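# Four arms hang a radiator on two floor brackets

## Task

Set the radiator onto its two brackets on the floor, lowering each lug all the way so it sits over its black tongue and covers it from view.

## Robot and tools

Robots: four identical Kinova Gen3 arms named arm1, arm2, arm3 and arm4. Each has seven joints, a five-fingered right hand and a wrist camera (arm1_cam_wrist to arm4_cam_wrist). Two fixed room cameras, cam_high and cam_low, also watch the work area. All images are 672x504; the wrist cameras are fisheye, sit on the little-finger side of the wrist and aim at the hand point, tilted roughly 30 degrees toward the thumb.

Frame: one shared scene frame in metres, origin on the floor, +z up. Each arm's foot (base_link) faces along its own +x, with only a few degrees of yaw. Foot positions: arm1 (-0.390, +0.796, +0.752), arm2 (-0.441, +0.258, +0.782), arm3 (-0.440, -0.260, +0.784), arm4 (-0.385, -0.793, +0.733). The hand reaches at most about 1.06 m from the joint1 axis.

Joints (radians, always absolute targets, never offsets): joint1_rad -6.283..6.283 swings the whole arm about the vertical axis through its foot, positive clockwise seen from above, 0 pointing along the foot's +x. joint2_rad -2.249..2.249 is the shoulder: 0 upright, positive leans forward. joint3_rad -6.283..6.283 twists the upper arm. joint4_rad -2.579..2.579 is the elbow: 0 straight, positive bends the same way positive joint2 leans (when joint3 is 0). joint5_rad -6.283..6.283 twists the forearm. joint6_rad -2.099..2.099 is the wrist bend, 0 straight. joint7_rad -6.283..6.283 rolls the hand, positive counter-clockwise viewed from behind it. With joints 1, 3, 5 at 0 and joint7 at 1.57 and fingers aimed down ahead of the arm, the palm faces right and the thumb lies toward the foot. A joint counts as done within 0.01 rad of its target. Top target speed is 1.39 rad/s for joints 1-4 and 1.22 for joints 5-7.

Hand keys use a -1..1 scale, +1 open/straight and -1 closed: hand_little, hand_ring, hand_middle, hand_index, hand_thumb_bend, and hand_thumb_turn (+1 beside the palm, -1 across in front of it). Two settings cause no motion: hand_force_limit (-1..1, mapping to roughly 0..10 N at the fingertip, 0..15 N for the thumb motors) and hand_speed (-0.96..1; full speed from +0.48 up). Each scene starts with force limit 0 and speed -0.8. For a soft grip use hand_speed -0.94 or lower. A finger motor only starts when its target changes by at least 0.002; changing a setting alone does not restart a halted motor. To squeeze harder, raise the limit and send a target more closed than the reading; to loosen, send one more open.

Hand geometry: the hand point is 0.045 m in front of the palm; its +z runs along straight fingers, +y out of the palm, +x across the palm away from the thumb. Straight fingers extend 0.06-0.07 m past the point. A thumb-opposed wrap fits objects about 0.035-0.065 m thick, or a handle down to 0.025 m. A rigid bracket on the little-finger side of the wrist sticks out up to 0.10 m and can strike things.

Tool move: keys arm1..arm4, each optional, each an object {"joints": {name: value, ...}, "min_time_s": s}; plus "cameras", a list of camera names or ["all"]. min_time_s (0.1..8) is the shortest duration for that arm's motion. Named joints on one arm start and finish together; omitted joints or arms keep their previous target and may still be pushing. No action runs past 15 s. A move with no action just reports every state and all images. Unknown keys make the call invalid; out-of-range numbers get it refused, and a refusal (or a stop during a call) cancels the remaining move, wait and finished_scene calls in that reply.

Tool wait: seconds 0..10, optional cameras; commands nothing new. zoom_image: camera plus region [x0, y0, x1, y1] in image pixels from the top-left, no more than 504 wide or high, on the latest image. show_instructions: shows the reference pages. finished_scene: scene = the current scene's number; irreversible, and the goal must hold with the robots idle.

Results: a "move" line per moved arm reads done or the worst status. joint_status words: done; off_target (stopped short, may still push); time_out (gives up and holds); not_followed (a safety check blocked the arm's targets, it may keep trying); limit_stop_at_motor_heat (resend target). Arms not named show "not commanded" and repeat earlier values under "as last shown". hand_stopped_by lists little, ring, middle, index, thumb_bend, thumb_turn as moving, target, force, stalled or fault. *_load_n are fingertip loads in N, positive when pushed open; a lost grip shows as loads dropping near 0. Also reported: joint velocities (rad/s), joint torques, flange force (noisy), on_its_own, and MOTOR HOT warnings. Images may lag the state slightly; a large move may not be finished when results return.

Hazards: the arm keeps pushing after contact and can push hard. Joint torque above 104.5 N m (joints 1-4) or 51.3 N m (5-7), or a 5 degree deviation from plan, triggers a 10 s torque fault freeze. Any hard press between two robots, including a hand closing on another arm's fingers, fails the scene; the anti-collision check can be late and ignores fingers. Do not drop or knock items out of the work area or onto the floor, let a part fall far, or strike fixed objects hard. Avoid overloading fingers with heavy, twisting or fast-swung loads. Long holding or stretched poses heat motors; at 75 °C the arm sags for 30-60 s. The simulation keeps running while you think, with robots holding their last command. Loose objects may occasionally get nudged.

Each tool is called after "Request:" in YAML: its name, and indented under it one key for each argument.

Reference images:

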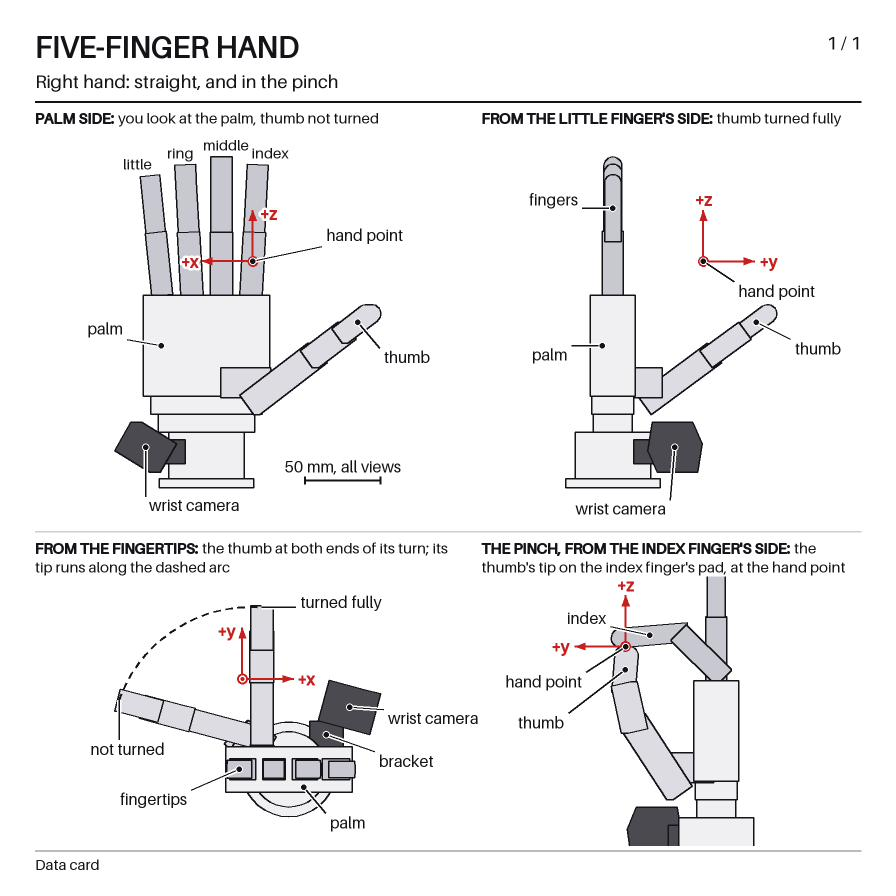

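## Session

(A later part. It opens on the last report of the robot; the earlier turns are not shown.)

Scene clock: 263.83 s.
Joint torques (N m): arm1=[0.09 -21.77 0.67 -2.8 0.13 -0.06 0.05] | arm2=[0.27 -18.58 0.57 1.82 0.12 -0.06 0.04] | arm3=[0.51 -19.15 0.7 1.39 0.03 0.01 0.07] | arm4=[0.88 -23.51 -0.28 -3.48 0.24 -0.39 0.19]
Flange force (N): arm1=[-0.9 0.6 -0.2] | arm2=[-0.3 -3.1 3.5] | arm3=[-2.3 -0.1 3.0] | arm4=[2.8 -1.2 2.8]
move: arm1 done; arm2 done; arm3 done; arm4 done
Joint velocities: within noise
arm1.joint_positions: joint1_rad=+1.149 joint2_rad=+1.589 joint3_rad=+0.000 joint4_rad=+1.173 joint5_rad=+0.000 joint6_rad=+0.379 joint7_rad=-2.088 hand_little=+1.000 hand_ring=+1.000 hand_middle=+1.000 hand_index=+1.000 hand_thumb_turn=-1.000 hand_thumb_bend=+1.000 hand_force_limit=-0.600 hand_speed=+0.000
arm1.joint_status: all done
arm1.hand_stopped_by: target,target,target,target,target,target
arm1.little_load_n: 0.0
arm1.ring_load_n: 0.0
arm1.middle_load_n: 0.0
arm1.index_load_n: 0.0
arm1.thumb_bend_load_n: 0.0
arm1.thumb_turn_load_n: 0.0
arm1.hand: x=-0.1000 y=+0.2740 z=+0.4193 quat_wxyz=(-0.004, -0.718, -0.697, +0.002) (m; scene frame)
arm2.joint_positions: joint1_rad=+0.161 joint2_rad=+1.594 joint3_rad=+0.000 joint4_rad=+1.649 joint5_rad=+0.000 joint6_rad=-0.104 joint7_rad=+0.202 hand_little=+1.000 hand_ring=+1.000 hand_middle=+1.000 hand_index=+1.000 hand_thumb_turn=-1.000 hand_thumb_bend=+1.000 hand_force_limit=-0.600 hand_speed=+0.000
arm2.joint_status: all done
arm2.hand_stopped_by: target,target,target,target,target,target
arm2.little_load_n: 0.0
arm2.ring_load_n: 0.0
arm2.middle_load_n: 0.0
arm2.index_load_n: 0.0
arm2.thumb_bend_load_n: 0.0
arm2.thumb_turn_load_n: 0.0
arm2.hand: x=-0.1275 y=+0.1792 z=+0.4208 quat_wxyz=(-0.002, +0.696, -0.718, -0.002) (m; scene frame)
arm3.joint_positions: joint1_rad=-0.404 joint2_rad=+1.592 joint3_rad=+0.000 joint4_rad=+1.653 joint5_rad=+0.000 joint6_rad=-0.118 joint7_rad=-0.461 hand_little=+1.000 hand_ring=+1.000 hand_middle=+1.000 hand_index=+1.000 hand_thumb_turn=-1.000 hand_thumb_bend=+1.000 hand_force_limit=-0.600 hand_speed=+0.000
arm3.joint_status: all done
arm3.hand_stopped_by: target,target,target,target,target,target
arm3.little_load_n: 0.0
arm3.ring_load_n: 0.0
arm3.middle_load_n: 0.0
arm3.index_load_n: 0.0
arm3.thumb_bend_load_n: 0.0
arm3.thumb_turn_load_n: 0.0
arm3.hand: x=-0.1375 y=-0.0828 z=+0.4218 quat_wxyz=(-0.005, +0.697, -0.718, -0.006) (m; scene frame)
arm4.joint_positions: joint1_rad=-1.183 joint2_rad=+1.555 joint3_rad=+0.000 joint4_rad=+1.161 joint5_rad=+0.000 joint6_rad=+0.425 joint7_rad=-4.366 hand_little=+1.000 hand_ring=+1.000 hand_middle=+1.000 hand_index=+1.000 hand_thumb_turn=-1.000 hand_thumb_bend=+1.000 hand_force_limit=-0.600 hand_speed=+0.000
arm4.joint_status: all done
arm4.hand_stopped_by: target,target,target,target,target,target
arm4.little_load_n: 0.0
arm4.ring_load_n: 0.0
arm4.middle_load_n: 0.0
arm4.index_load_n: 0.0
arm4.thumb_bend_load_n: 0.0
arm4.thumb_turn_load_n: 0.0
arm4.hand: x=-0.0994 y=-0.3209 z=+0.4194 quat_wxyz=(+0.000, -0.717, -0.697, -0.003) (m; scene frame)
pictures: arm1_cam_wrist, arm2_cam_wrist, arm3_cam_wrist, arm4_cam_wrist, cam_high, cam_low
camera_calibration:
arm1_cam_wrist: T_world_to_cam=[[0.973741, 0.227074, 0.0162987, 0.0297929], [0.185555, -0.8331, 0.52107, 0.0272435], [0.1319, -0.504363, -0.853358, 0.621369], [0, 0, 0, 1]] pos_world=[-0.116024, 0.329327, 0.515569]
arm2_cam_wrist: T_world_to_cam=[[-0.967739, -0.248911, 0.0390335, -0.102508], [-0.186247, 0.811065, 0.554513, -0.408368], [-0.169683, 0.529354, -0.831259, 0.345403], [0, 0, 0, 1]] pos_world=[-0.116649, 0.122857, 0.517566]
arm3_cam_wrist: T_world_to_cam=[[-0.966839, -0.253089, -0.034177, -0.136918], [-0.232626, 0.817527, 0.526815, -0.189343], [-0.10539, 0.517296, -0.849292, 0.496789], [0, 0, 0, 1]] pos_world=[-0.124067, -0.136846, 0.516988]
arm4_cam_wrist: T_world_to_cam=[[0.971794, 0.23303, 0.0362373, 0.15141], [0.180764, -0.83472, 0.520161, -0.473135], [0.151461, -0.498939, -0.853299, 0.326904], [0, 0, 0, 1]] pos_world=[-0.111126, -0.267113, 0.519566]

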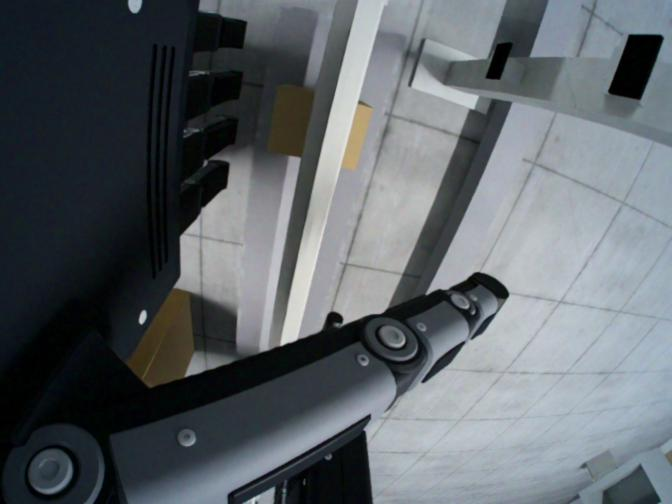

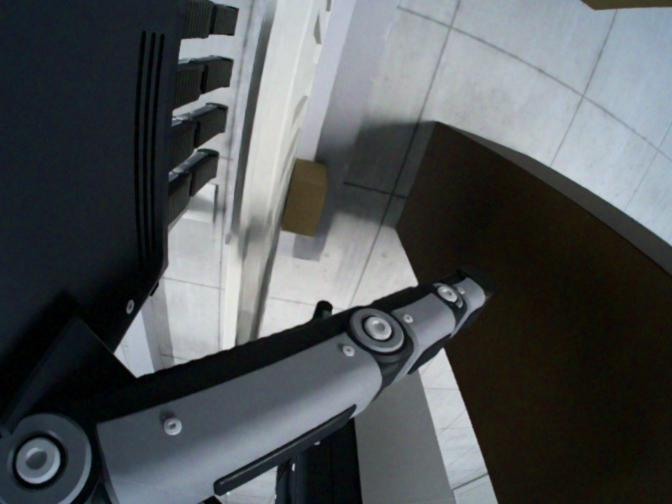

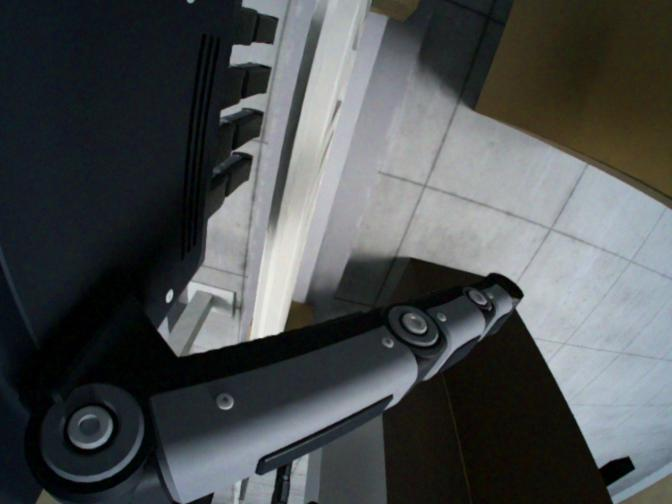

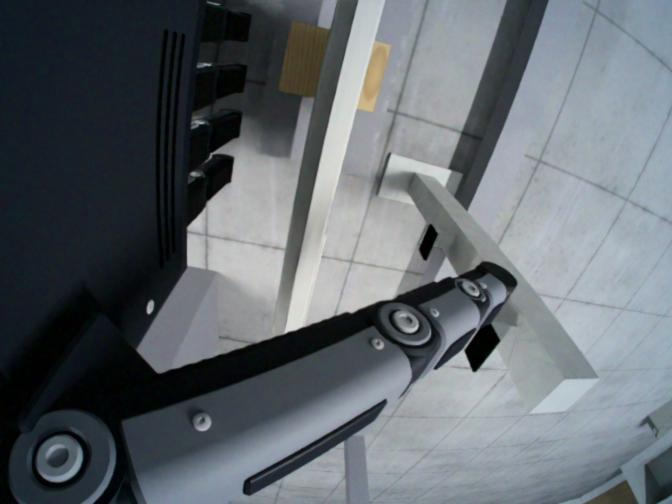

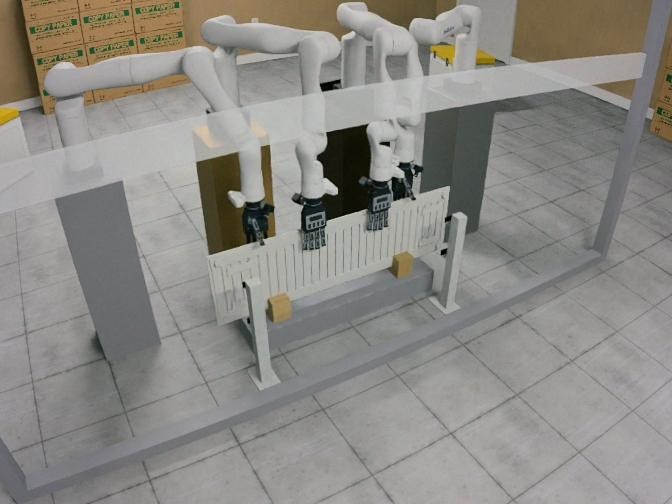

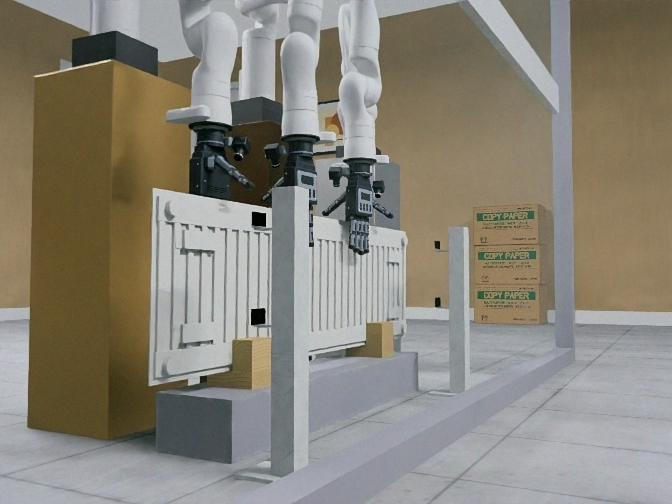

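Request:
move:
  arm1: {"joints":{"joint1_rad":1.12,"joint2_rad":1.59731,"joint4_rad":1.13699,"joint6_rad":0.4073,"joint7_rad":-2.117},"min_time_s":2}
  arm2: {"joints":{"joint1_rad":0.1658,"joint2_rad":1.5964,"joint4_rad":1.67079,"joint6_rad":-0.1284,"joint7_rad":0.2065},"min_time_s":2}
  arm3: {"joints":{"joint1_rad":-0.4128,"joint2_rad":1.59389,"joint4_rad":1.67491,"joint6_rad":-0.14142,"joint7_rad":-0.4697},"min_time_s":2}
  arm4: {"joints":{"joint1_rad":-1.15294,"joint2_rad":1.56404,"joint4_rad":1.12518,"joint6_rad":0.45238,"joint7_rad":-4.33584},"min_time_s":2}
  cameras: ["cam_low","cam_high","arm1_cam_wrist","arm3_cam_wrist"]

Request:
zoom_image:
  camera: "cam_low"
  region: [170, 100, 420, 270]

Request:
zoom_image:
  camera: "cam_high"
  region: [220, 140, 460, 280]

Scene clock: 310.63 s.
Joint torques (N m): arm1=[0.14 -21.97 0.65 -3.01 0.1 -0.04 0.03] | arm2=[0.26 -18.38 0.56 2 0.09 -0.05 0.03] | arm3=[0.51 -18.96 0.61 1.53 0 0.03 0.05] | arm4=[0.83 -23.74 -0.32 -3.63 0.25 -0.4 0.2]
Flange force (N): arm1=[-0.7 0.6 -0.3] | arm2=[-0.2 -2.9 3.4] | arm3=[-2.1 0.1 2.9] | arm4=[3.1 -0.9 3.0]
move: arm1 done; arm2 done; arm3 done; arm4 done
Joint velocities: within noise
arm1.joint_positions: joint1_rad=+1.120 joint2_rad=+1.597 joint3_rad=+0.000 joint4_rad=+1.137 joint5_rad=+0.000 joint6_rad=+0.407 joint7_rad=-2.117 hand_little=+1.000 hand_ring=+1.000 hand_middle=+1.000 hand_index=+1.000 hand_thumb_turn=-1.000 hand_thumb_bend=+1.000 hand_force_limit=-0.600 hand_speed=+0.000
arm1.joint_status: all done
arm1.hand_stopped_by: target,target,target,target,target,target
arm1.little_load_n: 0.0
arm1.ring_load_n: 0.0
arm1.middle_load_n: 0.0
arm1.index_load_n: 0.0
arm1.thumb_bend_load_n: 0.0
arm1.thumb_turn_load_n: 0.0
arm1.hand: x=-0.0821 y=+0.2738 z=+0.4193 quat_wxyz=(-0.004, -0.718, -0.697, +0.002) (m; scene frame)
arm2.joint_positions: joint1_rad=+0.166 joint2_rad=+1.596 joint3_rad=+0.000 joint4_rad=+1.671 joint5_rad=+0.000 joint6_rad=-0.128 joint7_rad=+0.207 hand_little=+1.000 hand_ring=+1.000 hand_middle=+1.000 hand_index=+1.000 hand_thumb_turn=-1.000 hand_thumb_bend=+1.000 hand_force_limit=-0.600 hand_speed=+0.000
arm2.joint_status: all done
arm2.hand_stopped_by: target,target,target,target,target,target
arm2.little_load_n: 0.0
arm2.ring_load_n: 0.0
arm2.middle_load_n: 0.0
arm2.index_load_n: 0.0
arm2.thumb_bend_load_n: 0.0
arm2.thumb_turn_load_n: 0.0
arm2.hand: x=-0.1355 y=+0.1792 z=+0.4207 quat_wxyz=(-0.002, +0.696, -0.718, -0.002) (m; scene frame)
arm3.joint_positions: joint1_rad=-0.413 joint2_rad=+1.594 joint3_rad=+0.000 joint4_rad=+1.675 joint5_rad=+0.000 joint6_rad=-0.141 joint7_rad=-0.470 hand_little=+1.000 hand_ring=+1.000 hand_middle=+1.000 hand_index=+1.000 hand_thumb_turn=-1.000 hand_thumb_bend=+1.000 hand_force_limit=-0.600 hand_speed=+0.000
arm3.joint_status: all done
arm3.hand_stopped_by: target,target,target,target,target,target
arm3.little_load_n: 0.0
arm3.ring_load_n: 0.0
arm3.middle_load_n: 0.0
arm3.index_load_n: 0.0
arm3.thumb_bend_load_n: 0.0
arm3.thumb_turn_load_n: 0.0
arm3.hand: x=-0.1455 y=-0.0827 z=+0.4218 quat_wxyz=(-0.005, +0.696, -0.718, -0.006) (m; scene frame)
arm4.joint_positions: joint1_rad=-1.153 joint2_rad=+1.564 joint3_rad=+0.000 joint4_rad=+1.125 joint5_rad=+0.000 joint6_rad=+0.452 joint7_rad=-4.336 hand_little=+1.000 hand_ring=+1.000 hand_middle=+1.000 hand_index=+1.000 hand_thumb_turn=-1.000 hand_thumb_bend=+1.000 hand_force_limit=-0.600 hand_speed=+0.000
arm4.joint_status: all done
arm4.hand_stopped_by: target,target,target,target,target,target
arm4.little_load_n: 0.0
arm4.ring_load_n: 0.0
arm4.middle_load_n: 0.0
arm4.index_load_n: 0.0
arm4.thumb_bend_load_n: 0.0
arm4.thumb_turn_load_n: 0.0
arm4.hand: x=-0.0814 y=-0.3208 z=+0.4195 quat_wxyz=(+0.000, -0.717, -0.697, -0.003) (m; scene frame)
pictures: arm1_cam_wrist, arm3_cam_wrist, cam_high, cam_low
camera_calibration:
arm1_cam_wrist: T_world_to_cam=[[0.973773, 0.226942, 0.0162668, 0.012449], [0.185467, -0.833158, 0.521008, 0.0238822], [0.131791, -0.504326, -0.853397, 0.618955], [0, 0, 0, 1]] pos_world=[-0.0981247, 0.329228, 0.515569]
arm3_cam_wrist: T_world_to_cam=[[-0.966878, -0.252929, -0.0342516, -0.144568], [-0.232508, 0.817453, 0.526983, -0.191421], [-0.10529, 0.517492, -0.849185, 0.495964], [0, 0, 0, 1]] pos_world=[-0.132067, -0.136745, 0.517089]

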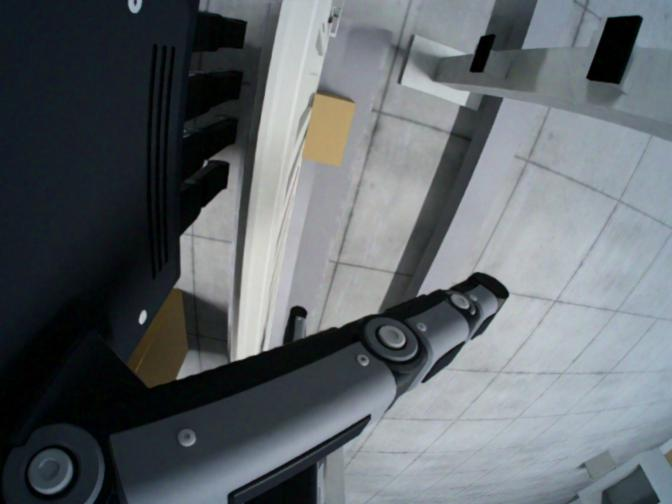

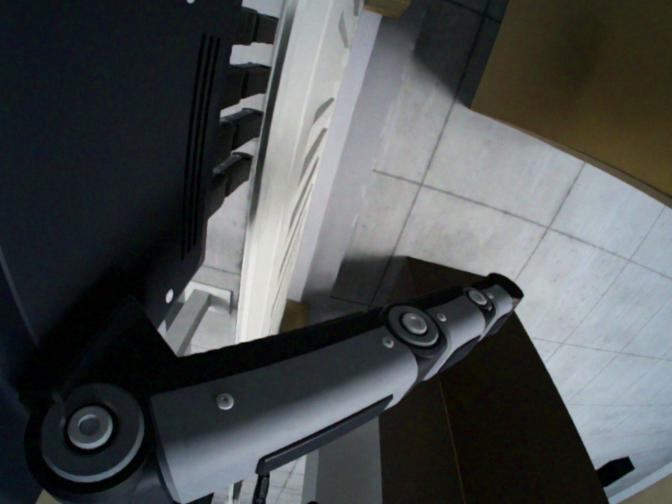

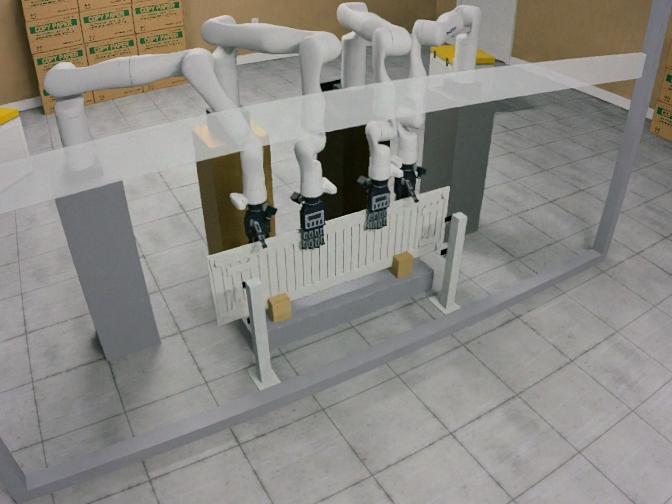

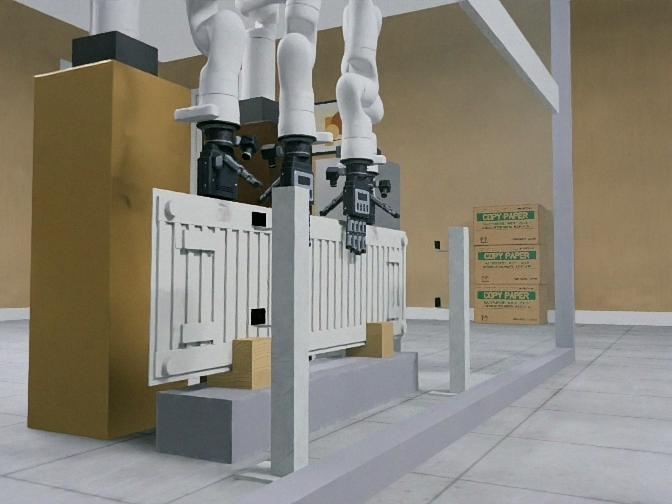

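Scaled by 2.016.

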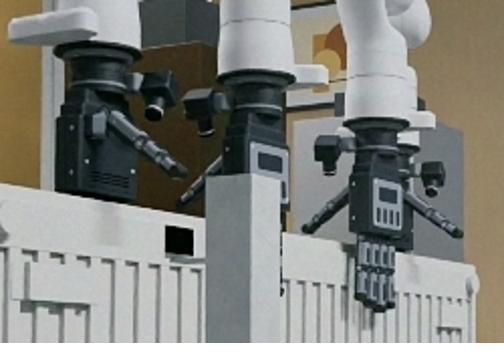

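Scaled by 2.100.

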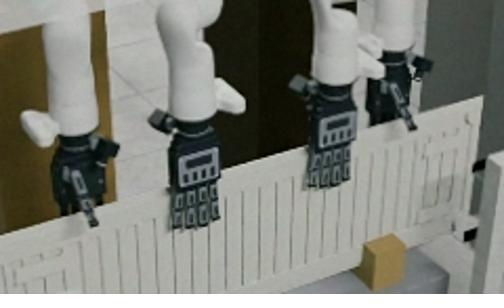

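Request:
move:
  arm1: {"joints":{"joint1_rad":1.11517,"joint2_rad":1.67303,"joint4_rad":1.04746,"joint6_rad":0.42106,"joint7_rad":-2.12183},"min_time_s":3}
  arm2: {"joints":{"joint1_rad":0.16825,"joint2_rad":1.66838,"joint4_rad":1.60382,"joint6_rad":-0.13341,"joint7_rad":0.20896},"min_time_s":3}
  arm3: {"joints":{"joint1_rad":-0.41615,"joint2_rad":1.66554,"joint4_rad":1.60528,"joint6_rad":-0.14343,"joint7_rad":-0.47305},"min_time_s":3}
  arm4: {"joints":{"joint1_rad":-1.14796,"joint2_rad":1.63868,"joint4_rad":1.04068,"joint6_rad":0.46226,"joint7_rad":-4.33086},"min_time_s":3}
  cameras: ["all"]

Request:
zoom_image:
  camera: "cam_low"
  region: [170, 100, 420, 270]

Request:
zoom_image:
  camera: "cam_high"
  region: [220, 140, 460, 280]

Scene clock: 326.47 s.
Joint torques (N m): arm1=[0.15 -21.94 0.67 -3.13 0.11 -0.08 0.06] | arm2=[0.29 -18.23 0.61 2.07 0.1 -0.04 0.03] | arm3=[0.5 -18.83 0.67 1.52 0.01 -0.02 0.02] | arm4=[0.87 -23.73 -0.27 -3.63 0.26 -0.35 0.2]
Flange force (N): arm1=[-0.7 0.7 -0.3] | arm2=[-0.3 -2.9 3.6] | arm3=[-2.1 0.0 2.9] | arm4=[3.4 -0.8 3.3]
move: arm1 done; arm2 done; arm3 done; arm4 done
Joint velocities: within noise
arm1.joint_positions: joint1_rad=+1.115 joint2_rad=+1.673 joint3_rad=+0.000 joint4_rad=+1.047 joint5_rad=+0.000 joint6_rad=+0.421 joint7_rad=-2.122 hand_little=+1.000 hand_ring=+1.000 hand_middle=+1.000 hand_index=+1.000 hand_thumb_turn=-1.000 hand_thumb_bend=+1.000 hand_force_limit=-0.600 hand_speed=+0.000
arm1.joint_status: all done
arm1.hand_stopped_by: target,target,target,target,target,target
arm1.little_load_n: 0.0
arm1.ring_load_n: 0.0
arm1.middle_load_n: 0.0
arm1.index_load_n: 0.0
arm1.thumb_bend_load_n: 0.0
arm1.thumb_turn_load_n: 0.0
arm1.hand: x=-0.0787 y=+0.2731 z=+0.3893 quat_wxyz=(-0.004, -0.718, -0.697, +0.002) (m; scene frame)
arm2.joint_positions: joint1_rad=+0.168 joint2_rad=+1.668 joint3_rad=+0.000 joint4_rad=+1.604 joint5_rad=+0.000 joint6_rad=-0.133 joint7_rad=+0.209 hand_little=+1.000 hand_ring=+1.000 hand_middle=+1.000 hand_index=+1.000 hand_thumb_turn=-1.000 hand_thumb_bend=+1.000 hand_force_limit=-0.600 hand_speed=+0.000
arm2.joint_status: all done
arm2.hand_stopped_by: target,target,target,target,target,target
arm2.little_load_n: 0.0
arm2.ring_load_n: 0.0
arm2.middle_load_n: 0.0
arm2.index_load_n: 0.0
arm2.thumb_bend_load_n: 0.0
arm2.thumb_turn_load_n: 0.0
arm2.hand: x=-0.1392 y=+0.1793 z=+0.3907 quat_wxyz=(-0.002, +0.696, -0.718, -0.002) (m; scene frame)
arm3.joint_positions: joint1_rad=-0.416 joint2_rad=+1.666 joint3_rad=+0.000 joint4_rad=+1.605 joint5_rad=+0.000 joint6_rad=-0.143 joint7_rad=-0.473 hand_little=+1.000 hand_ring=+1.000 hand_middle=+1.000 hand_index=+1.000 hand_thumb_turn=-1.000 hand_thumb_bend=+1.000 hand_force_limit=-0.600 hand_speed=+0.000
arm3.joint_status: all done
arm3.hand_stopped_by: target,target,target,target,target,target
arm3.little_load_n: 0.0
arm3.ring_load_n: 0.0
arm3.middle_load_n: 0.0
arm3.index_load_n: 0.0
arm3.thumb_bend_load_n: 0.0
arm3.thumb_turn_load_n: 0.0
arm3.hand: x=-0.1486 y=-0.0822 z=+0.3919 quat_wxyz=(-0.005, +0.696, -0.718, -0.006) (m; scene frame)
arm4.joint_positions: joint1_rad=-1.148 joint2_rad=+1.639 joint3_rad=+0.000 joint4_rad=+1.041 joint5_rad=+0.000 joint6_rad=+0.462 joint7_rad=-4.331 hand_little=+1.000 hand_ring=+1.000 hand_middle=+1.000 hand_index=+1.000 hand_thumb_turn=-1.000 hand_thumb_bend=+1.000 hand_force_limit=-0.600 hand_speed=+0.000
arm4.joint_status: all done
arm4.hand_stopped_by: target,target,target,target,target,target
arm4.little_load_n: 0.0
arm4.ring_load_n: 0.0
arm4.middle_load_n: 0.0
arm4.index_load_n: 0.0
arm4.thumb_bend_load_n: 0.0
arm4.thumb_turn_load_n: 0.0
arm4.hand: x=-0.0781 y=-0.3202 z=+0.3895 quat_wxyz=(+0.000, -0.717, -0.697, -0.003) (m; scene frame)
pictures: arm1_cam_wrist, arm2_cam_wrist, arm3_cam_wrist, arm4_cam_wrist, cam_high, cam_low
camera_calibration:
arm1_cam_wrist: T_world_to_cam=[[0.973741, 0.227073, 0.0162971, 0.00974826], [0.185562, -0.833126, 0.521025, 0.0382568], [0.131889, -0.50432, -0.853386, 0.592417], [0, 0, 0, 1]] pos_world=[-0.0947244, 0.328427, 0.485469]
arm2_cam_wrist: T_world_to_cam=[[-0.967739, -0.248911, 0.0390335, -0.112635], [-0.186247, 0.811065, 0.554513, -0.393993], [-0.169683, 0.529354, -0.831259, 0.318427], [0, 0, 0, 1]] pos_world=[-0.128349, 0.122957, 0.487566]
arm3_cam_wrist: T_world_to_cam=[[-0.966863, -0.252997, -0.0341811, -0.148534], [-0.232527, 0.817435, 0.527002, -0.176674], [-0.105389, 0.517487, -0.849177, 0.469936], [0, 0, 0, 1]] pos_world=[-0.135167, -0.136345, 0.487089]
arm4_cam_wrist: T_world_to_cam=[[0.971776, 0.233112, 0.0361863, 0.131656], [0.180859, -0.834698, 0.520163, -0.460699], [0.151461, -0.498938, -0.8533, 0.298478], [0, 0, 0, 1]] pos_world=[-0.089826, -0.266313, 0.489566]

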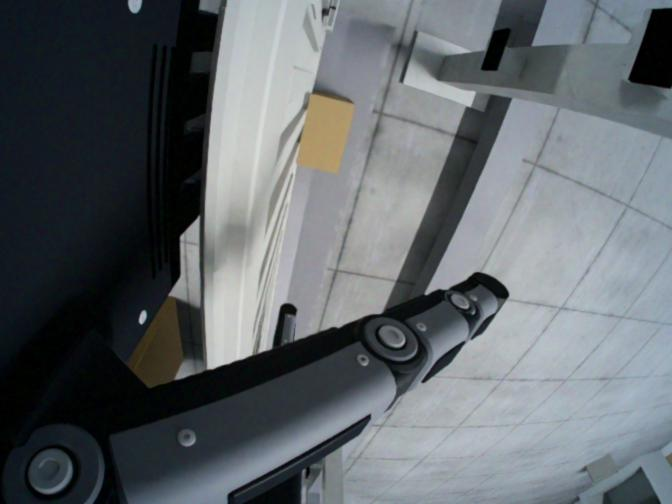

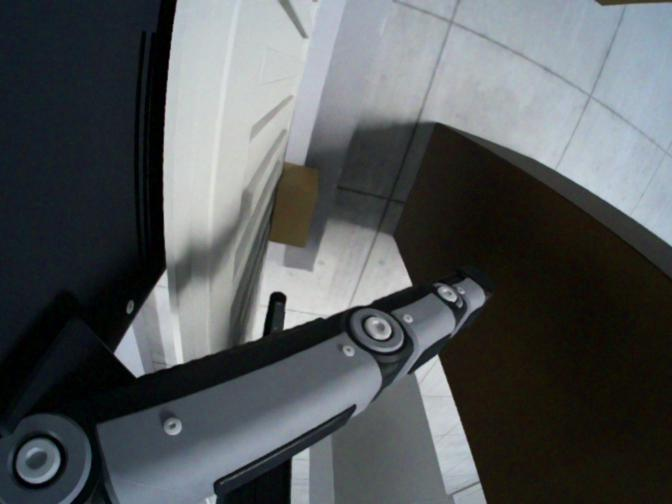

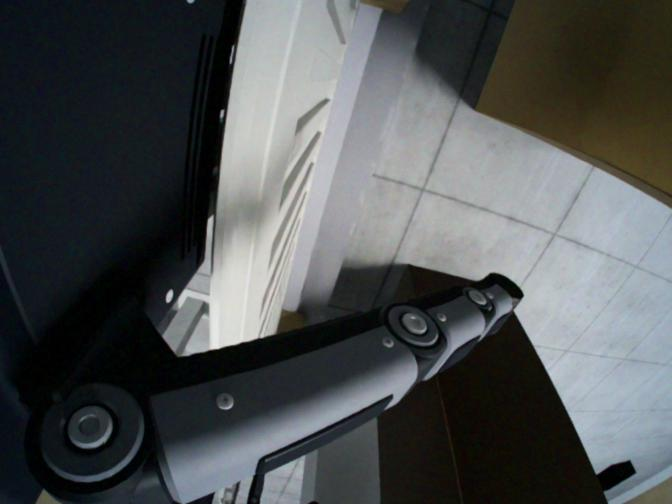

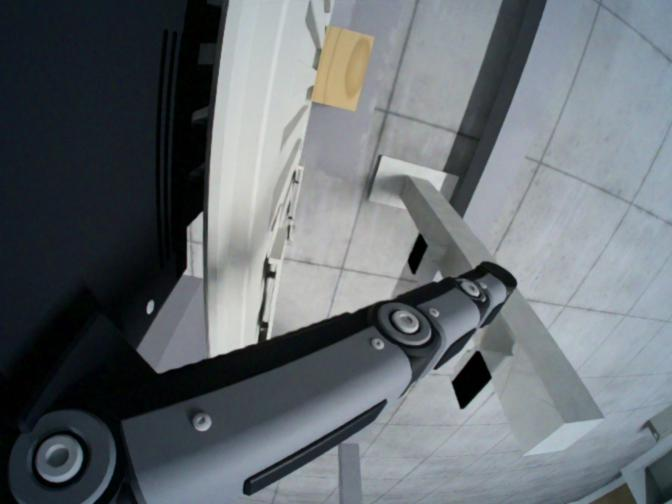

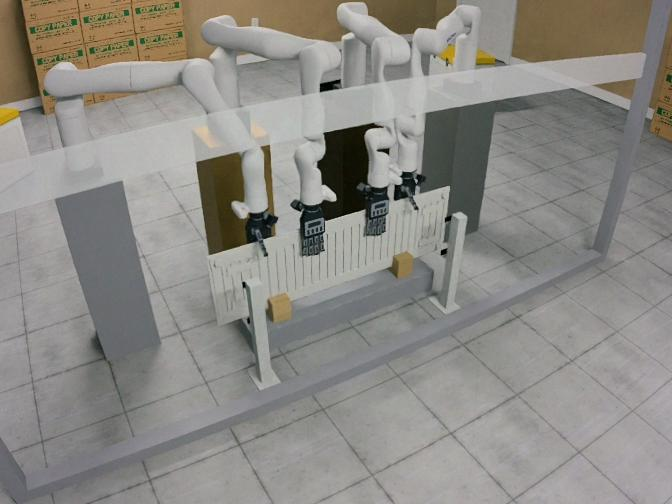

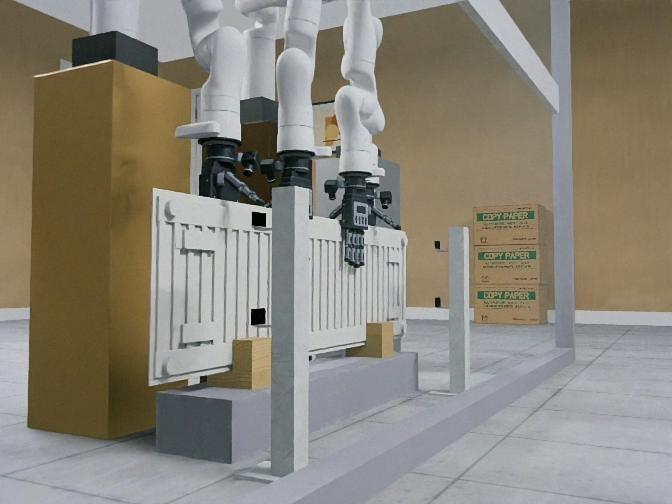

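Scaled by 2.016.

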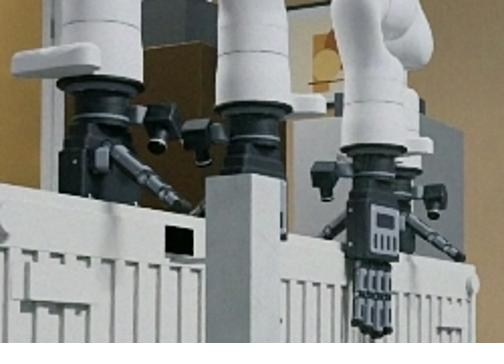

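Scaled by 2.100.

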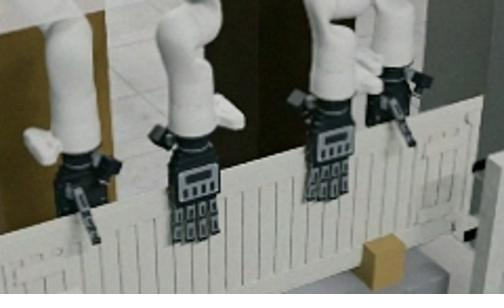

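Request:
move:
  arm1: {"joints":{"joint1_rad":1.11275,"joint2_rad":1.70992,"joint4_rad":1.0038,"joint6_rad":0.42787,"joint7_rad":-2.12425},"min_time_s":2}
  arm2: {"joints":{"joint1_rad":0.17071,"joint2_rad":1.6963,"joint4_rad":1.58525,"joint6_rad":-0.14276,"joint7_rad":0.21141},"min_time_s":2}
  arm3: {"joints":{"joint1_rad":-0.42062,"joint2_rad":1.69303,"joint4_rad":1.58699,"joint6_rad":-0.15262,"joint7_rad":-0.47752},"min_time_s":2}
  arm4: {"joints":{"joint1_rad":-1.14547,"joint2_rad":1.67483,"joint4_rad":0.99958,"joint6_rad":0.46718,"joint7_rad":-4.32837},"min_time_s":2}
  cameras: ["cam_low"]

Scene clock: 340.10 s.
Joint torques (N m): arm1=[0.1 -21.94 0.7 -3.19 0.12 -0.04 0.05] | arm2=[0.27 -18.12 0.6 2.12 0.11 -0.05 0.03] | arm3=[0.58 -18.67 0.68 1.67 0.03 -0.04 0.09] | arm4=[0.92 -23.66 -0.27 -3.72 0.23 -0.4 0.18]
Flange force (N): arm1=[-0.6 0.6 -0.3] | arm2=[-0.3 -2.8 3.7] | arm3=[-2.5 0.0 3.1] | arm4=[3.4 -0.9 3.2]
move: arm1 done; arm2 done; arm3 done; arm4 done
Joint velocities: within noise
arm1.joint_positions: joint1_rad=+1.113 joint2_rad=+1.710 joint3_rad=+0.000 joint4_rad=+1.004 joint5_rad=+0.000 joint6_rad=+0.428 joint7_rad=-2.124 hand_little=+1.000 hand_ring=+1.000 hand_middle=+1.000 hand_index=+1.000 hand_thumb_turn=-1.000 hand_thumb_bend=+1.000 hand_force_limit=-0.600 hand_speed=+0.000
arm1.joint_status: all done
arm1.hand_stopped_by: target,target,target,target,target,target
arm1.little_load_n: 0.0
arm1.ring_load_n: 0.0
arm1.middle_load_n: 0.0
arm1.index_load_n: 0.0
arm1.thumb_bend_load_n: 0.0
arm1.thumb_turn_load_n: 0.0
arm1.hand: x=-0.0775 y=+0.2736 z=+0.3748 quat_wxyz=(-0.004, -0.718, -0.697, +0.002) (m; scene frame)
arm2.joint_positions: joint1_rad=+0.171 joint2_rad=+1.696 joint3_rad=+0.000 joint4_rad=+1.585 joint5_rad=+0.000 joint6_rad=-0.143 joint7_rad=+0.211 hand_little=+1.000 hand_ring=+1.000 hand_middle=+1.000 hand_index=+1.000 hand_thumb_turn=-1.000 hand_thumb_bend=+1.000 hand_force_limit=-0.600 hand_speed=+0.000
arm2.joint_status: all done
arm2.hand_stopped_by: target,target,target,target,target,target
arm2.little_load_n: -0.5
arm2.ring_load_n: 0.0
arm2.middle_load_n: 0.0
arm2.index_load_n: 0.0
arm2.thumb_bend_load_n: 0.0
arm2.thumb_turn_load_n: 0.0
arm2.hand: x=-0.1436 y=+0.1794 z=+0.3794 quat_wxyz=(-0.002, +0.696, -0.718, -0.002) (m; scene frame)
arm3.joint_positions: joint1_rad=-0.421 joint2_rad=+1.693 joint3_rad=+0.000 joint4_rad=+1.587 joint5_rad=+0.000 joint6_rad=-0.153 joint7_rad=-0.477 hand_little=+1.000 hand_ring=+1.000 hand_middle=+1.000 hand_index=+1.000 hand_thumb_turn=-1.000 hand_thumb_bend=+1.000 hand_force_limit=-0.600 hand_speed=+0.000
arm3.joint_status: all done
arm3.hand_stopped_by: target,target,target,target,target,target
arm3.little_load_n: 0.0
arm3.ring_load_n: 0.0
arm3.middle_load_n: 0.0
arm3.index_load_n: 0.0
arm3.thumb_bend_load_n: 0.0
arm3.thumb_turn_load_n: 0.0
arm3.hand: x=-0.1531 y=-0.0823 z=+0.3808 quat_wxyz=(-0.005, +0.696, -0.718, -0.006) (m; scene frame)
arm4.joint_positions: joint1_rad=-1.145 joint2_rad=+1.675 joint3_rad=+0.000 joint4_rad=+1.000 joint5_rad=+0.000 joint6_rad=+0.467 joint7_rad=-4.328 hand_little=+1.000 hand_ring=+1.000 hand_middle=+1.000 hand_index=+1.000 hand_thumb_turn=-1.000 hand_thumb_bend=+1.000 hand_force_limit=-0.600 hand_speed=+0.000
arm4.joint_status: all done
arm4.hand_stopped_by: target,target,target,target,target,target
arm4.little_load_n: 0.0
arm4.ring_load_n: 0.0
arm4.middle_load_n: 0.0
arm4.index_load_n: 0.0
arm4.thumb_bend_load_n: 0.0
arm4.thumb_turn_load_n: 0.0
arm4.hand: x=-0.0767 y=-0.3207 z=+0.3750 quat_wxyz=(+0.000, -0.717, -0.697, -0.003) (m; scene frame)
pictures: cam_low

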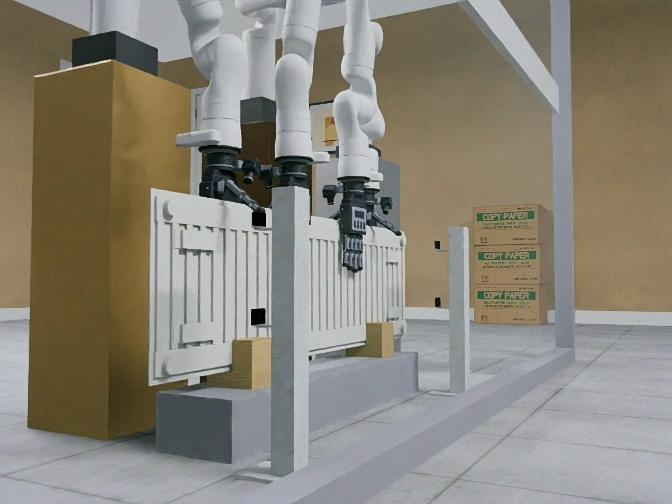

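Request:
move:
  arm1: {"joints":{"joint1_rad":1.11114,"joint2_rad":1.71042,"joint4_rad":1.00166,"joint6_rad":0.42952,"joint7_rad":-2.12586},"min_time_s":1}
  arm2: {"joints":{"joint1_rad":0.17132,"joint2_rad":1.69656,"joint4_rad":1.58801,"joint6_rad":-0.14578,"joint7_rad":0.21202},"min_time_s":1}
  arm3: {"joints":{"joint1_rad":-0.42174,"joint2_rad":1.69329,"joint4_rad":1.58968,"joint6_rad":-0.15557,"joint7_rad":-0.47864},"min_time_s":1}
  arm4: {"joints":{"joint1_rad":-1.14381,"joint2_rad":1.67535,"joint4_rad":0.99748,"joint6_rad":0.46876,"joint7_rad":-4.32671},"min_time_s":1}

Request:
move:
  arm1: {"joints":{"joint1_rad":1.10953,"joint2_rad":1.71091,"joint4_rad":0.99952,"joint6_rad":0.43116,"joint7_rad":-2.12747},"min_time_s":1}
  arm2: {"joints":{"joint1_rad":0.17194,"joint2_rad":1.69683,"joint4_rad":1.59077,"joint6_rad":-0.14881,"joint7_rad":0.21264},"min_time_s":1}
  arm3: {"joints":{"joint1_rad":-0.42285,"joint2_rad":1.69354,"joint4_rad":1.59237,"joint6_rad":-0.15851,"joint7_rad":-0.47975},"min_time_s":1}
  arm4: {"joints":{"joint1_rad":-1.14215,"joint2_rad":1.67587,"joint4_rad":0.99538,"joint6_rad":0.47035,"joint7_rad":-4.32505},"min_time_s":1}
  cameras: ["arm1_cam_wrist","arm2_cam_wrist"]

Scene clock: 352.67 s.
Joint torques (N m): arm1=[0.11 -21.92 0.68 -3.2 0.11 -0.08 0.04] | arm2=[1.25 -16.38 1.83 4.33 -0.14 1 -0.09] | arm3=[0.51 -18.63 0.64 1.69 -0.02 -0.04 0.07] | arm4=[2.87 -23.68 1.43 -4.39 0.58 -0.82 0.06]
Flange force (N): arm1=[-0.7 0.6 -0.3] | arm2=[-1.6 -6.6 5.3] | arm3=[-2.3 -0.1 3.0] | arm4=[3.1 -4.6 1.5]
move: arm1 done; arm2 done; arm3 done; arm4 done
Joint velocities: within noise
arm1.joint_positions: joint1_rad=+1.111 joint2_rad=+1.710 joint3_rad=+0.000 joint4_rad=+1.002 joint5_rad=+0.000 joint6_rad=+0.429 joint7_rad=-2.126 hand_little=+1.000 hand_ring=+1.000 hand_middle=+1.000 hand_index=+1.000 hand_thumb_turn=-1.000 hand_thumb_bend=+1.000 hand_force_limit=-0.600 hand_speed=+0.000
arm1.joint_status: all done
arm1.hand_stopped_by: target,target,target,target,target,target
arm1.little_load_n: 0.0
arm1.ring_load_n: 0.0
arm1.middle_load_n: 0.0
arm1.index_load_n: 0.0
arm1.thumb_bend_load_n: 0.0
arm1.thumb_turn_load_n: 0.0
arm1.hand: x=-0.0765 y=+0.2735 z=+0.3748 quat_wxyz=(-0.004, -0.718, -0.697, +0.002) (m; scene frame)
arm2.joint_positions: joint1_rad=+0.171 joint2_rad=+1.697 joint3_rad=+0.000 joint4_rad=+1.588 joint5_rad=+0.000 joint6_rad=-0.146 joint7_rad=+0.212 hand_little=+1.000 hand_ring=+1.000 hand_middle=+1.000 hand_index=+1.000 hand_thumb_turn=-1.000 hand_thumb_bend=+1.000 hand_force_limit=-0.600 hand_speed=+0.000
arm2.joint_status: all done
arm2.hand_stopped_by: target,target,target,target,target,target
arm2.little_load_n: 0.0
arm2.ring_load_n: 0.0
arm2.middle_load_n: 0.0
arm2.index_load_n: 0.0
arm2.thumb_bend_load_n: 0.0
arm2.thumb_turn_load_n: 0.0
arm2.hand: x=-0.1446 y=+0.1794 z=+0.3794 quat_wxyz=(-0.002, +0.696, -0.718, -0.002) (m; scene frame)
arm3.joint_positions: joint1_rad=-0.422 joint2_rad=+1.693 joint3_rad=+0.000 joint4_rad=+1.590 joint5_rad=+0.000 joint6_rad=-0.156 joint7_rad=-0.479 hand_little=+1.000 hand_ring=+1.000 hand_middle=+1.000 hand_index=+1.000 hand_thumb_turn=-1.000 hand_thumb_bend=+1.000 hand_force_limit=-0.600 hand_speed=+0.000
arm3.joint_status: all done
arm3.hand_stopped_by: target,target,target,target,target,target
arm3.little_load_n: 0.0
arm3.ring_load_n: 0.0
arm3.middle_load_n: 0.0
arm3.index_load_n: 0.0
arm3.thumb_bend_load_n: 0.0
arm3.thumb_turn_load_n: 0.0
arm3.hand: x=-0.1541 y=-0.0823 z=+0.3809 quat_wxyz=(-0.005, +0.696, -0.718, -0.006) (m; scene frame)
arm4.joint_positions: joint1_rad=-1.144 joint2_rad=+1.675 joint3_rad=+0.000 joint4_rad=+0.997 joint5_rad=+0.000 joint6_rad=+0.469 joint7_rad=-4.327 hand_little=+1.000 hand_ring=+1.000 hand_middle=+1.000 hand_index=+1.000 hand_thumb_turn=-1.000 hand_thumb_bend=+1.000 hand_force_limit=-0.600 hand_speed=+0.000
arm4.joint_status: all done
arm4.hand_stopped_by: target,target,target,target,target,target
arm4.little_load_n: 0.0
arm4.ring_load_n: 0.0
arm4.middle_load_n: 0.0
arm4.index_load_n: 0.0
arm4.thumb_bend_load_n: 0.0
arm4.thumb_turn_load_n: 0.0
arm4.hand: x=-0.0757 y=-0.3207 z=+0.3751 quat_wxyz=(+0.000, -0.717, -0.697, -0.003) (m; scene frame)
pictures: none

Scene clock: 353.97 s.
Joint torques (N m): arm1=[0.07 -21.97 0.59 -3.25 0.08 -0.07 0.03] | arm2=[2.47 -13.21 3.11 8.62 -0.52 3.02 -0.36] | arm3=[-0.39 -16.71 -1.19 4.89 -0.1 1.5 -0.16] | arm4=[9.31 -24.08 6.75 -7.43 1.52 -2.56 -0.37]
Flange force (N): arm1=[-0.7 0.5 -0.3] | arm2=[-2.2 -13.6 8.8] | arm3=[-1.5 -5.8 6.7] | arm4=[-0.3 -18.0 -5.7]
move: arm1 done; arm2 done; arm3 done; arm4 done
Joint velocities: within noise
arm1.joint_positions: joint1_rad=+1.110 joint2_rad=+1.711 joint3_rad=+0.000 joint4_rad=+1.000 joint5_rad=+0.000 joint6_rad=+0.431 joint7_rad=-2.127 hand_little=+1.000 hand_ring=+1.000 hand_middle=+1.000 hand_index=+1.000 hand_thumb_turn=-1.000 hand_thumb_bend=+1.000 hand_force_limit=-0.600 hand_speed=+0.000
arm1.joint_status: all done
arm1.hand_stopped_by: target,target,target,target,target,target
arm1.little_load_n: 0.0
arm1.ring_load_n: 0.0
arm1.middle_load_n: 0.0
arm1.index_load_n: 0.0
arm1.thumb_bend_load_n: 0.0
arm1.thumb_turn_load_n: 0.0
arm1.hand: x=-0.0755 y=+0.2736 z=+0.3748 quat_wxyz=(-0.004, -0.718, -0.697, +0.002) (m; scene frame)
arm2.joint_positions: joint1_rad=+0.172 joint2_rad=+1.697 joint3_rad=+0.000 joint4_rad=+1.591 joint5_rad=+0.000 joint6_rad=-0.149 joint7_rad=+0.213 hand_little=+1.000 hand_ring=+1.000 hand_middle=+1.000 hand_index=+1.000 hand_thumb_turn=-1.000 hand_thumb_bend=+1.000 hand_force_limit=-0.600 hand_speed=+0.000
arm2.joint_status: all done
arm2.hand_stopped_by: target,target,target,target,target,target
arm2.little_load_n: 0.0
arm2.ring_load_n: 0.0
arm2.middle_load_n: 0.0
arm2.index_load_n: 0.0
arm2.thumb_bend_load_n: 0.0
arm2.thumb_turn_load_n: 0.0
arm2.hand: x=-0.1456 y=+0.1795 z=+0.3795 quat_wxyz=(-0.002, +0.696, -0.718, -0.002) (m; scene frame)
arm3.joint_positions: joint1_rad=-0.423 joint2_rad=+1.694 joint3_rad=+0.000 joint4_rad=+1.592 joint5_rad=+0.000 joint6_rad=-0.159 joint7_rad=-0.480 hand_little=+1.000 hand_ring=+1.000 hand_middle=+1.000 hand_index=+1.000 hand_thumb_turn=-1.000 hand_thumb_bend=+1.000 hand_force_limit=-0.600 hand_speed=+0.000
arm3.joint_status: all done
arm3.hand_stopped_by: target,target,target,target,target,target
arm3.little_load_n: 0.0
arm3.ring_load_n: 0.0
arm3.middle_load_n: 0.0
arm3.index_load_n: 0.0
arm3.thumb_bend_load_n: 0.0
arm3.thumb_turn_load_n: 0.0
arm3.hand: x=-0.1551 y=-0.0823 z=+0.3809 quat_wxyz=(-0.005, +0.696, -0.718, -0.006) (m; scene frame)
arm4.joint_positions: joint1_rad=-1.142 joint2_rad=+1.676 joint3_rad=+0.000 joint4_rad=+0.995 joint5_rad=+0.000 joint6_rad=+0.470 joint7_rad=-4.325 hand_little=+1.000 hand_ring=+1.000 hand_middle=+1.000 hand_index=+1.000 hand_thumb_turn=-1.000 hand_thumb_bend=+1.000 hand_force_limit=-0.600 hand_speed=+0.000
arm4.joint_status: all done
arm4.hand_stopped_by: target,target,target,target,target,target
arm4.little_load_n: 0.0
arm4.ring_load_n: 0.0
arm4.middle_load_n: 0.0
arm4.index_load_n: 0.0
arm4.thumb_bend_load_n: -0.5
arm4.thumb_turn_load_n: 0.0
arm4.hand: x=-0.0748 y=-0.3207 z=+0.3750 quat_wxyz=(+0.000, -0.717, -0.697, -0.003) (m; scene frame)
pictures: arm1_cam_wrist, arm2_cam_wrist
camera_calibration:
arm1_cam_wrist: T_world_to_cam=[[0.973751, 0.227034, 0.0162347, 0.0067984], [0.185573, -0.833178, 0.520939, 0.0456933], [0.131797, -0.504252, -0.85344, 0.579869], [0, 0, 0, 1]] pos_world=[-0.0915245, 0.328927, 0.470969]
arm2_cam_wrist: T_world_to_cam=[[-0.967738, -0.248939, 0.0388996, -0.11827], [-0.186345, 0.811051, 0.554501, -0.389087], [-0.169587, 0.529363, -0.831273, 0.30786], [0, 0, 0, 1]] pos_world=[-0.134749, 0.123157, 0.476266]

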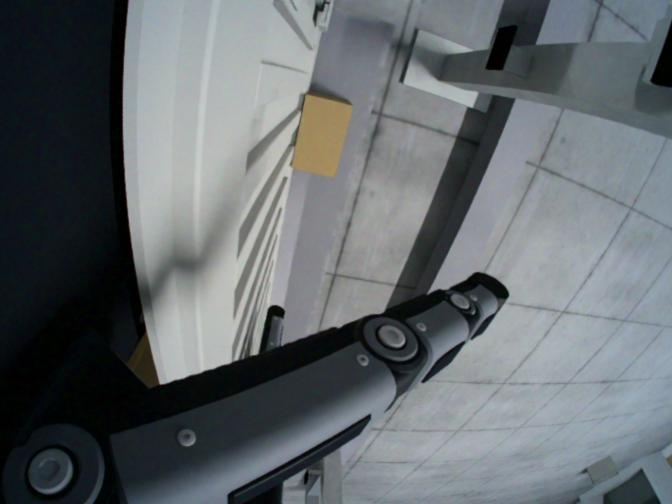

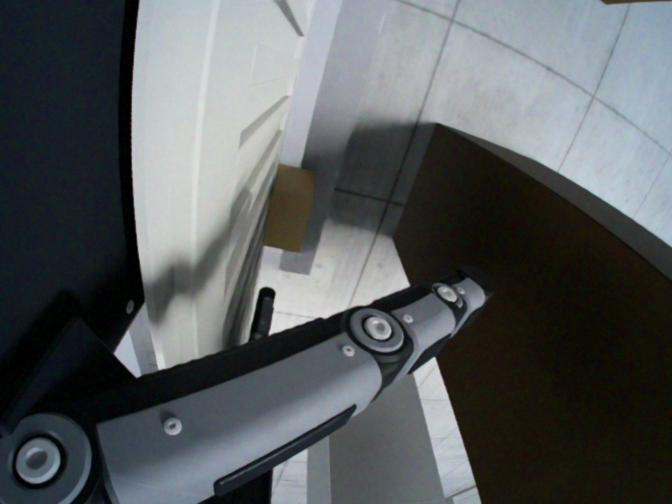

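Request:
move:
  arm1: {"joints":{"joint1_rad":1.10711,"joint2_rad":1.71165,"joint4_rad":0.99631,"joint6_rad":0.43363,"joint7_rad":-2.12989},"min_time_s":1}
  cameras: []

Scene clock: 375.40 s.
Joint torques (N m): arm1=[-5.92 -22.68 -5.78 -7.59 -1.68 -2.91 -0.61] | arm2=[3.12 -11.42 3.9 10.88 -0.75 4.1 -0.52] | arm3=[-1.11 -14.16 -2.92 8.33 -0.25 3.03 -0.4] | arm4=[7.06 -24.19 4.81 -6.07 1.15 -1.71 -0.21]
Flange force (N): arm1=[1.6 -14.6 -10.4] | arm2=[-2.5 -17.3 10.4] | arm3=[-1.5 -12.2 9.6] | arm4=[1.7 -13.0 -1.8]
move: arm1 done
Joint velocities: within noise
arm1.joint_positions: joint1_rad=+1.107 joint2_rad=+1.712 joint3_rad=+0.000 joint4_rad=+0.996 joint5_rad=+0.000 joint6_rad=+0.434 joint7_rad=-2.130 hand_little=+1.000 hand_ring=+1.000 hand_middle=+1.000 hand_index=+1.000 hand_thumb_turn=-1.000 hand_thumb_bend=+1.000 hand_force_limit=-0.600 hand_speed=+0.000
arm1.joint_status: all done
arm1.hand_stopped_by: target,target,target,target,target,target
arm1.little_load_n: 0.0
arm1.ring_load_n: 0.0
arm1.middle_load_n: 0.0
arm1.index_load_n: 0.0
arm1.thumb_bend_load_n: 0.0
arm1.thumb_turn_load_n: 0.0
arm1.hand: x=-0.0740 y=+0.2736 z=+0.3748 quat_wxyz=(-0.004, -0.718, -0.697, +0.002) (m; scene frame)
arm2, arm3, arm4: as last shown
arm2.hand: x=-0.1456 y=+0.1794 z=+0.3795 quat_wxyz=(-0.002, +0.696, -0.718, -0.002) (m; scene frame)
arm4.ring_load_n: 0.5
arm4.thumb_bend_load_n: 0.0
arm4.hand: x=-0.0747 y=-0.3207 z=+0.3751 quat_wxyz=(+0.000, -0.717, -0.697, -0.003) (m; scene frame)
pictures: none
No camera images: "cameras" was empty.

Request:
move:
  arm1: {"joints":{"joint1_rad":1.103886,"joint2_rad":1.71264,"joint4_rad":0.992032,"joint6_rad":0.43692,"joint7_rad":-2.133114},"min_time_s":1.5}
  arm2: {"joints":{"joint1_rad":0.173166,"joint2_rad":1.697356,"joint4_rad":1.59629,"joint6_rad":-0.154856,"joint7_rad":0.213866},"min_time_s":1.5}
  arm3: {"joints":{"joint1_rad":-0.425082,"joint2_rad":1.694054,"joint4_rad":1.597746,"joint6_rad":-0.1644,"joint7_rad":-0.481982},"min_time_s":1.5}
  arm4: {"joints":{"joint1_rad":-1.138828,"joint2_rad":1.676906,"joint4_rad":0.991178,"joint6_rad":0.473518,"joint7_rad":-4.321728},"min_time_s":1.5}
  cameras: []

Scene clock: 393.33 s.
Joint torques (N m): arm1=[-14.56 -23.7 -15.04 -13.46 -4.29 -6.7 -1.5] | arm2=[6.16 -4.33 7.2 22.61 -1.8 9.53 -1.22] | arm3=[-4.99 -4.88 -11.19 22.08 -0.63 9.15 -1.38] | arm4=[19.06 -24.82 14.88 -11.44 3.08 -4.91 -1.05]
Flange force (N): arm1=[4.2 -35.9 -24.1] | arm2=[-3.5 -35.9 23.9] | arm3=[1.1 -38.5 23.4] | arm4=[-3.6 -37.5 -14.7]
move: arm1 done; arm2 done; arm3 done; arm4 done
Joint velocities: within noise
arm1.joint_positions: joint1_rad=+1.104 joint2_rad=+1.713 joint3_rad=+0.000 joint4_rad=+0.992 joint5_rad=+0.000 joint6_rad=+0.437 joint7_rad=-2.133 hand_little=+1.000 hand_ring=+1.000 hand_middle=+1.000 hand_index=+1.000 hand_thumb_turn=-1.000 hand_thumb_bend=+1.000 hand_force_limit=-0.600 hand_speed=+0.000
arm1.joint_status: all done
arm1.hand_stopped_by: target,target,target,target,target,target
arm1.little_load_n: 0.0
arm1.ring_load_n: 0.0
arm1.middle_load_n: 0.0
arm1.index_load_n: 0.0
arm1.thumb_bend_load_n: 0.0
arm1.thumb_turn_load_n: 0.0
arm1.hand: x=-0.0720 y=+0.2737 z=+0.3748 quat_wxyz=(-0.004, -0.718, -0.697, +0.002) (m; scene frame)
arm2.joint_positions: joint1_rad=+0.173 joint2_rad=+1.697 joint3_rad=+0.000 joint4_rad=+1.596 joint5_rad=+0.000 joint6_rad=-0.155 joint7_rad=+0.214 hand_little=+1.000 hand_ring=+1.000 hand_middle=+1.000 hand_index=+1.000 hand_thumb_turn=-1.000 hand_thumb_bend=+1.000 hand_force_limit=-0.600 hand_speed=+0.000
arm2.joint_status: all done
arm2.hand_stopped_by: target,target,target,target,target,target
arm2.little_load_n: 0.0
arm2.ring_load_n: 0.0
arm2.middle_load_n: 0.0
arm2.index_load_n: 0.0
arm2.thumb_bend_load_n: 0.0
arm2.thumb_turn_load_n: 0.0
arm2.hand: x=-0.1476 y=+0.1795 z=+0.3795 quat_wxyz=(-0.002, +0.696, -0.718, -0.002) (m; scene frame)
arm3.joint_positions: joint1_rad=-0.425 joint2_rad=+1.694 joint3_rad=+0.000 joint4_rad=+1.598 joint5_rad=+0.000 joint6_rad=-0.164 joint7_rad=-0.482 hand_little=+1.000 hand_ring=+1.000 hand_middle=+1.000 hand_index=+1.000 hand_thumb_turn=-1.000 hand_thumb_bend=+1.000 hand_force_limit=-0.600 hand_speed=+0.000
arm3.joint_status: all done
arm3.hand_stopped_by: target,target,target,target,target,target
arm3.little_load_n: 0.0
arm3.ring_load_n: 0.0
arm3.middle_load_n: 0.0
arm3.index_load_n: -0.5
arm3.thumb_bend_load_n: -0.5
arm3.thumb_turn_load_n: 0.0
arm3.hand: x=-0.1570 y=-0.0824 z=+0.3810 quat_wxyz=(-0.005, +0.696, -0.718, -0.006) (m; scene frame)
arm4.joint_positions: joint1_rad=-1.139 joint2_rad=+1.677 joint3_rad=+0.000 joint4_rad=+0.991 joint5_rad=+0.000 joint6_rad=+0.474 joint7_rad=-4.322 hand_little=+1.000 hand_ring=+1.000 hand_middle=+1.000 hand_index=+1.000 hand_thumb_turn=-1.000 hand_thumb_bend=+1.000 hand_force_limit=-0.600 hand_speed=+0.000
arm4.joint_status: all done
arm4.hand_stopped_by: target,target,target,target,target,target
arm4.little_load_n: 0.0
arm4.ring_load_n: 0.0
arm4.middle_load_n: 0.0
arm4.index_load_n: 0.0
arm4.thumb_bend_load_n: -0.5
arm4.thumb_turn_load_n: 0.0
arm4.hand: x=-0.0728 y=-0.3208 z=+0.3751 quat_wxyz=(+0.000, -0.717, -0.697, -0.003) (m; scene frame)
pictures: none
No camera images: "cameras" was empty.


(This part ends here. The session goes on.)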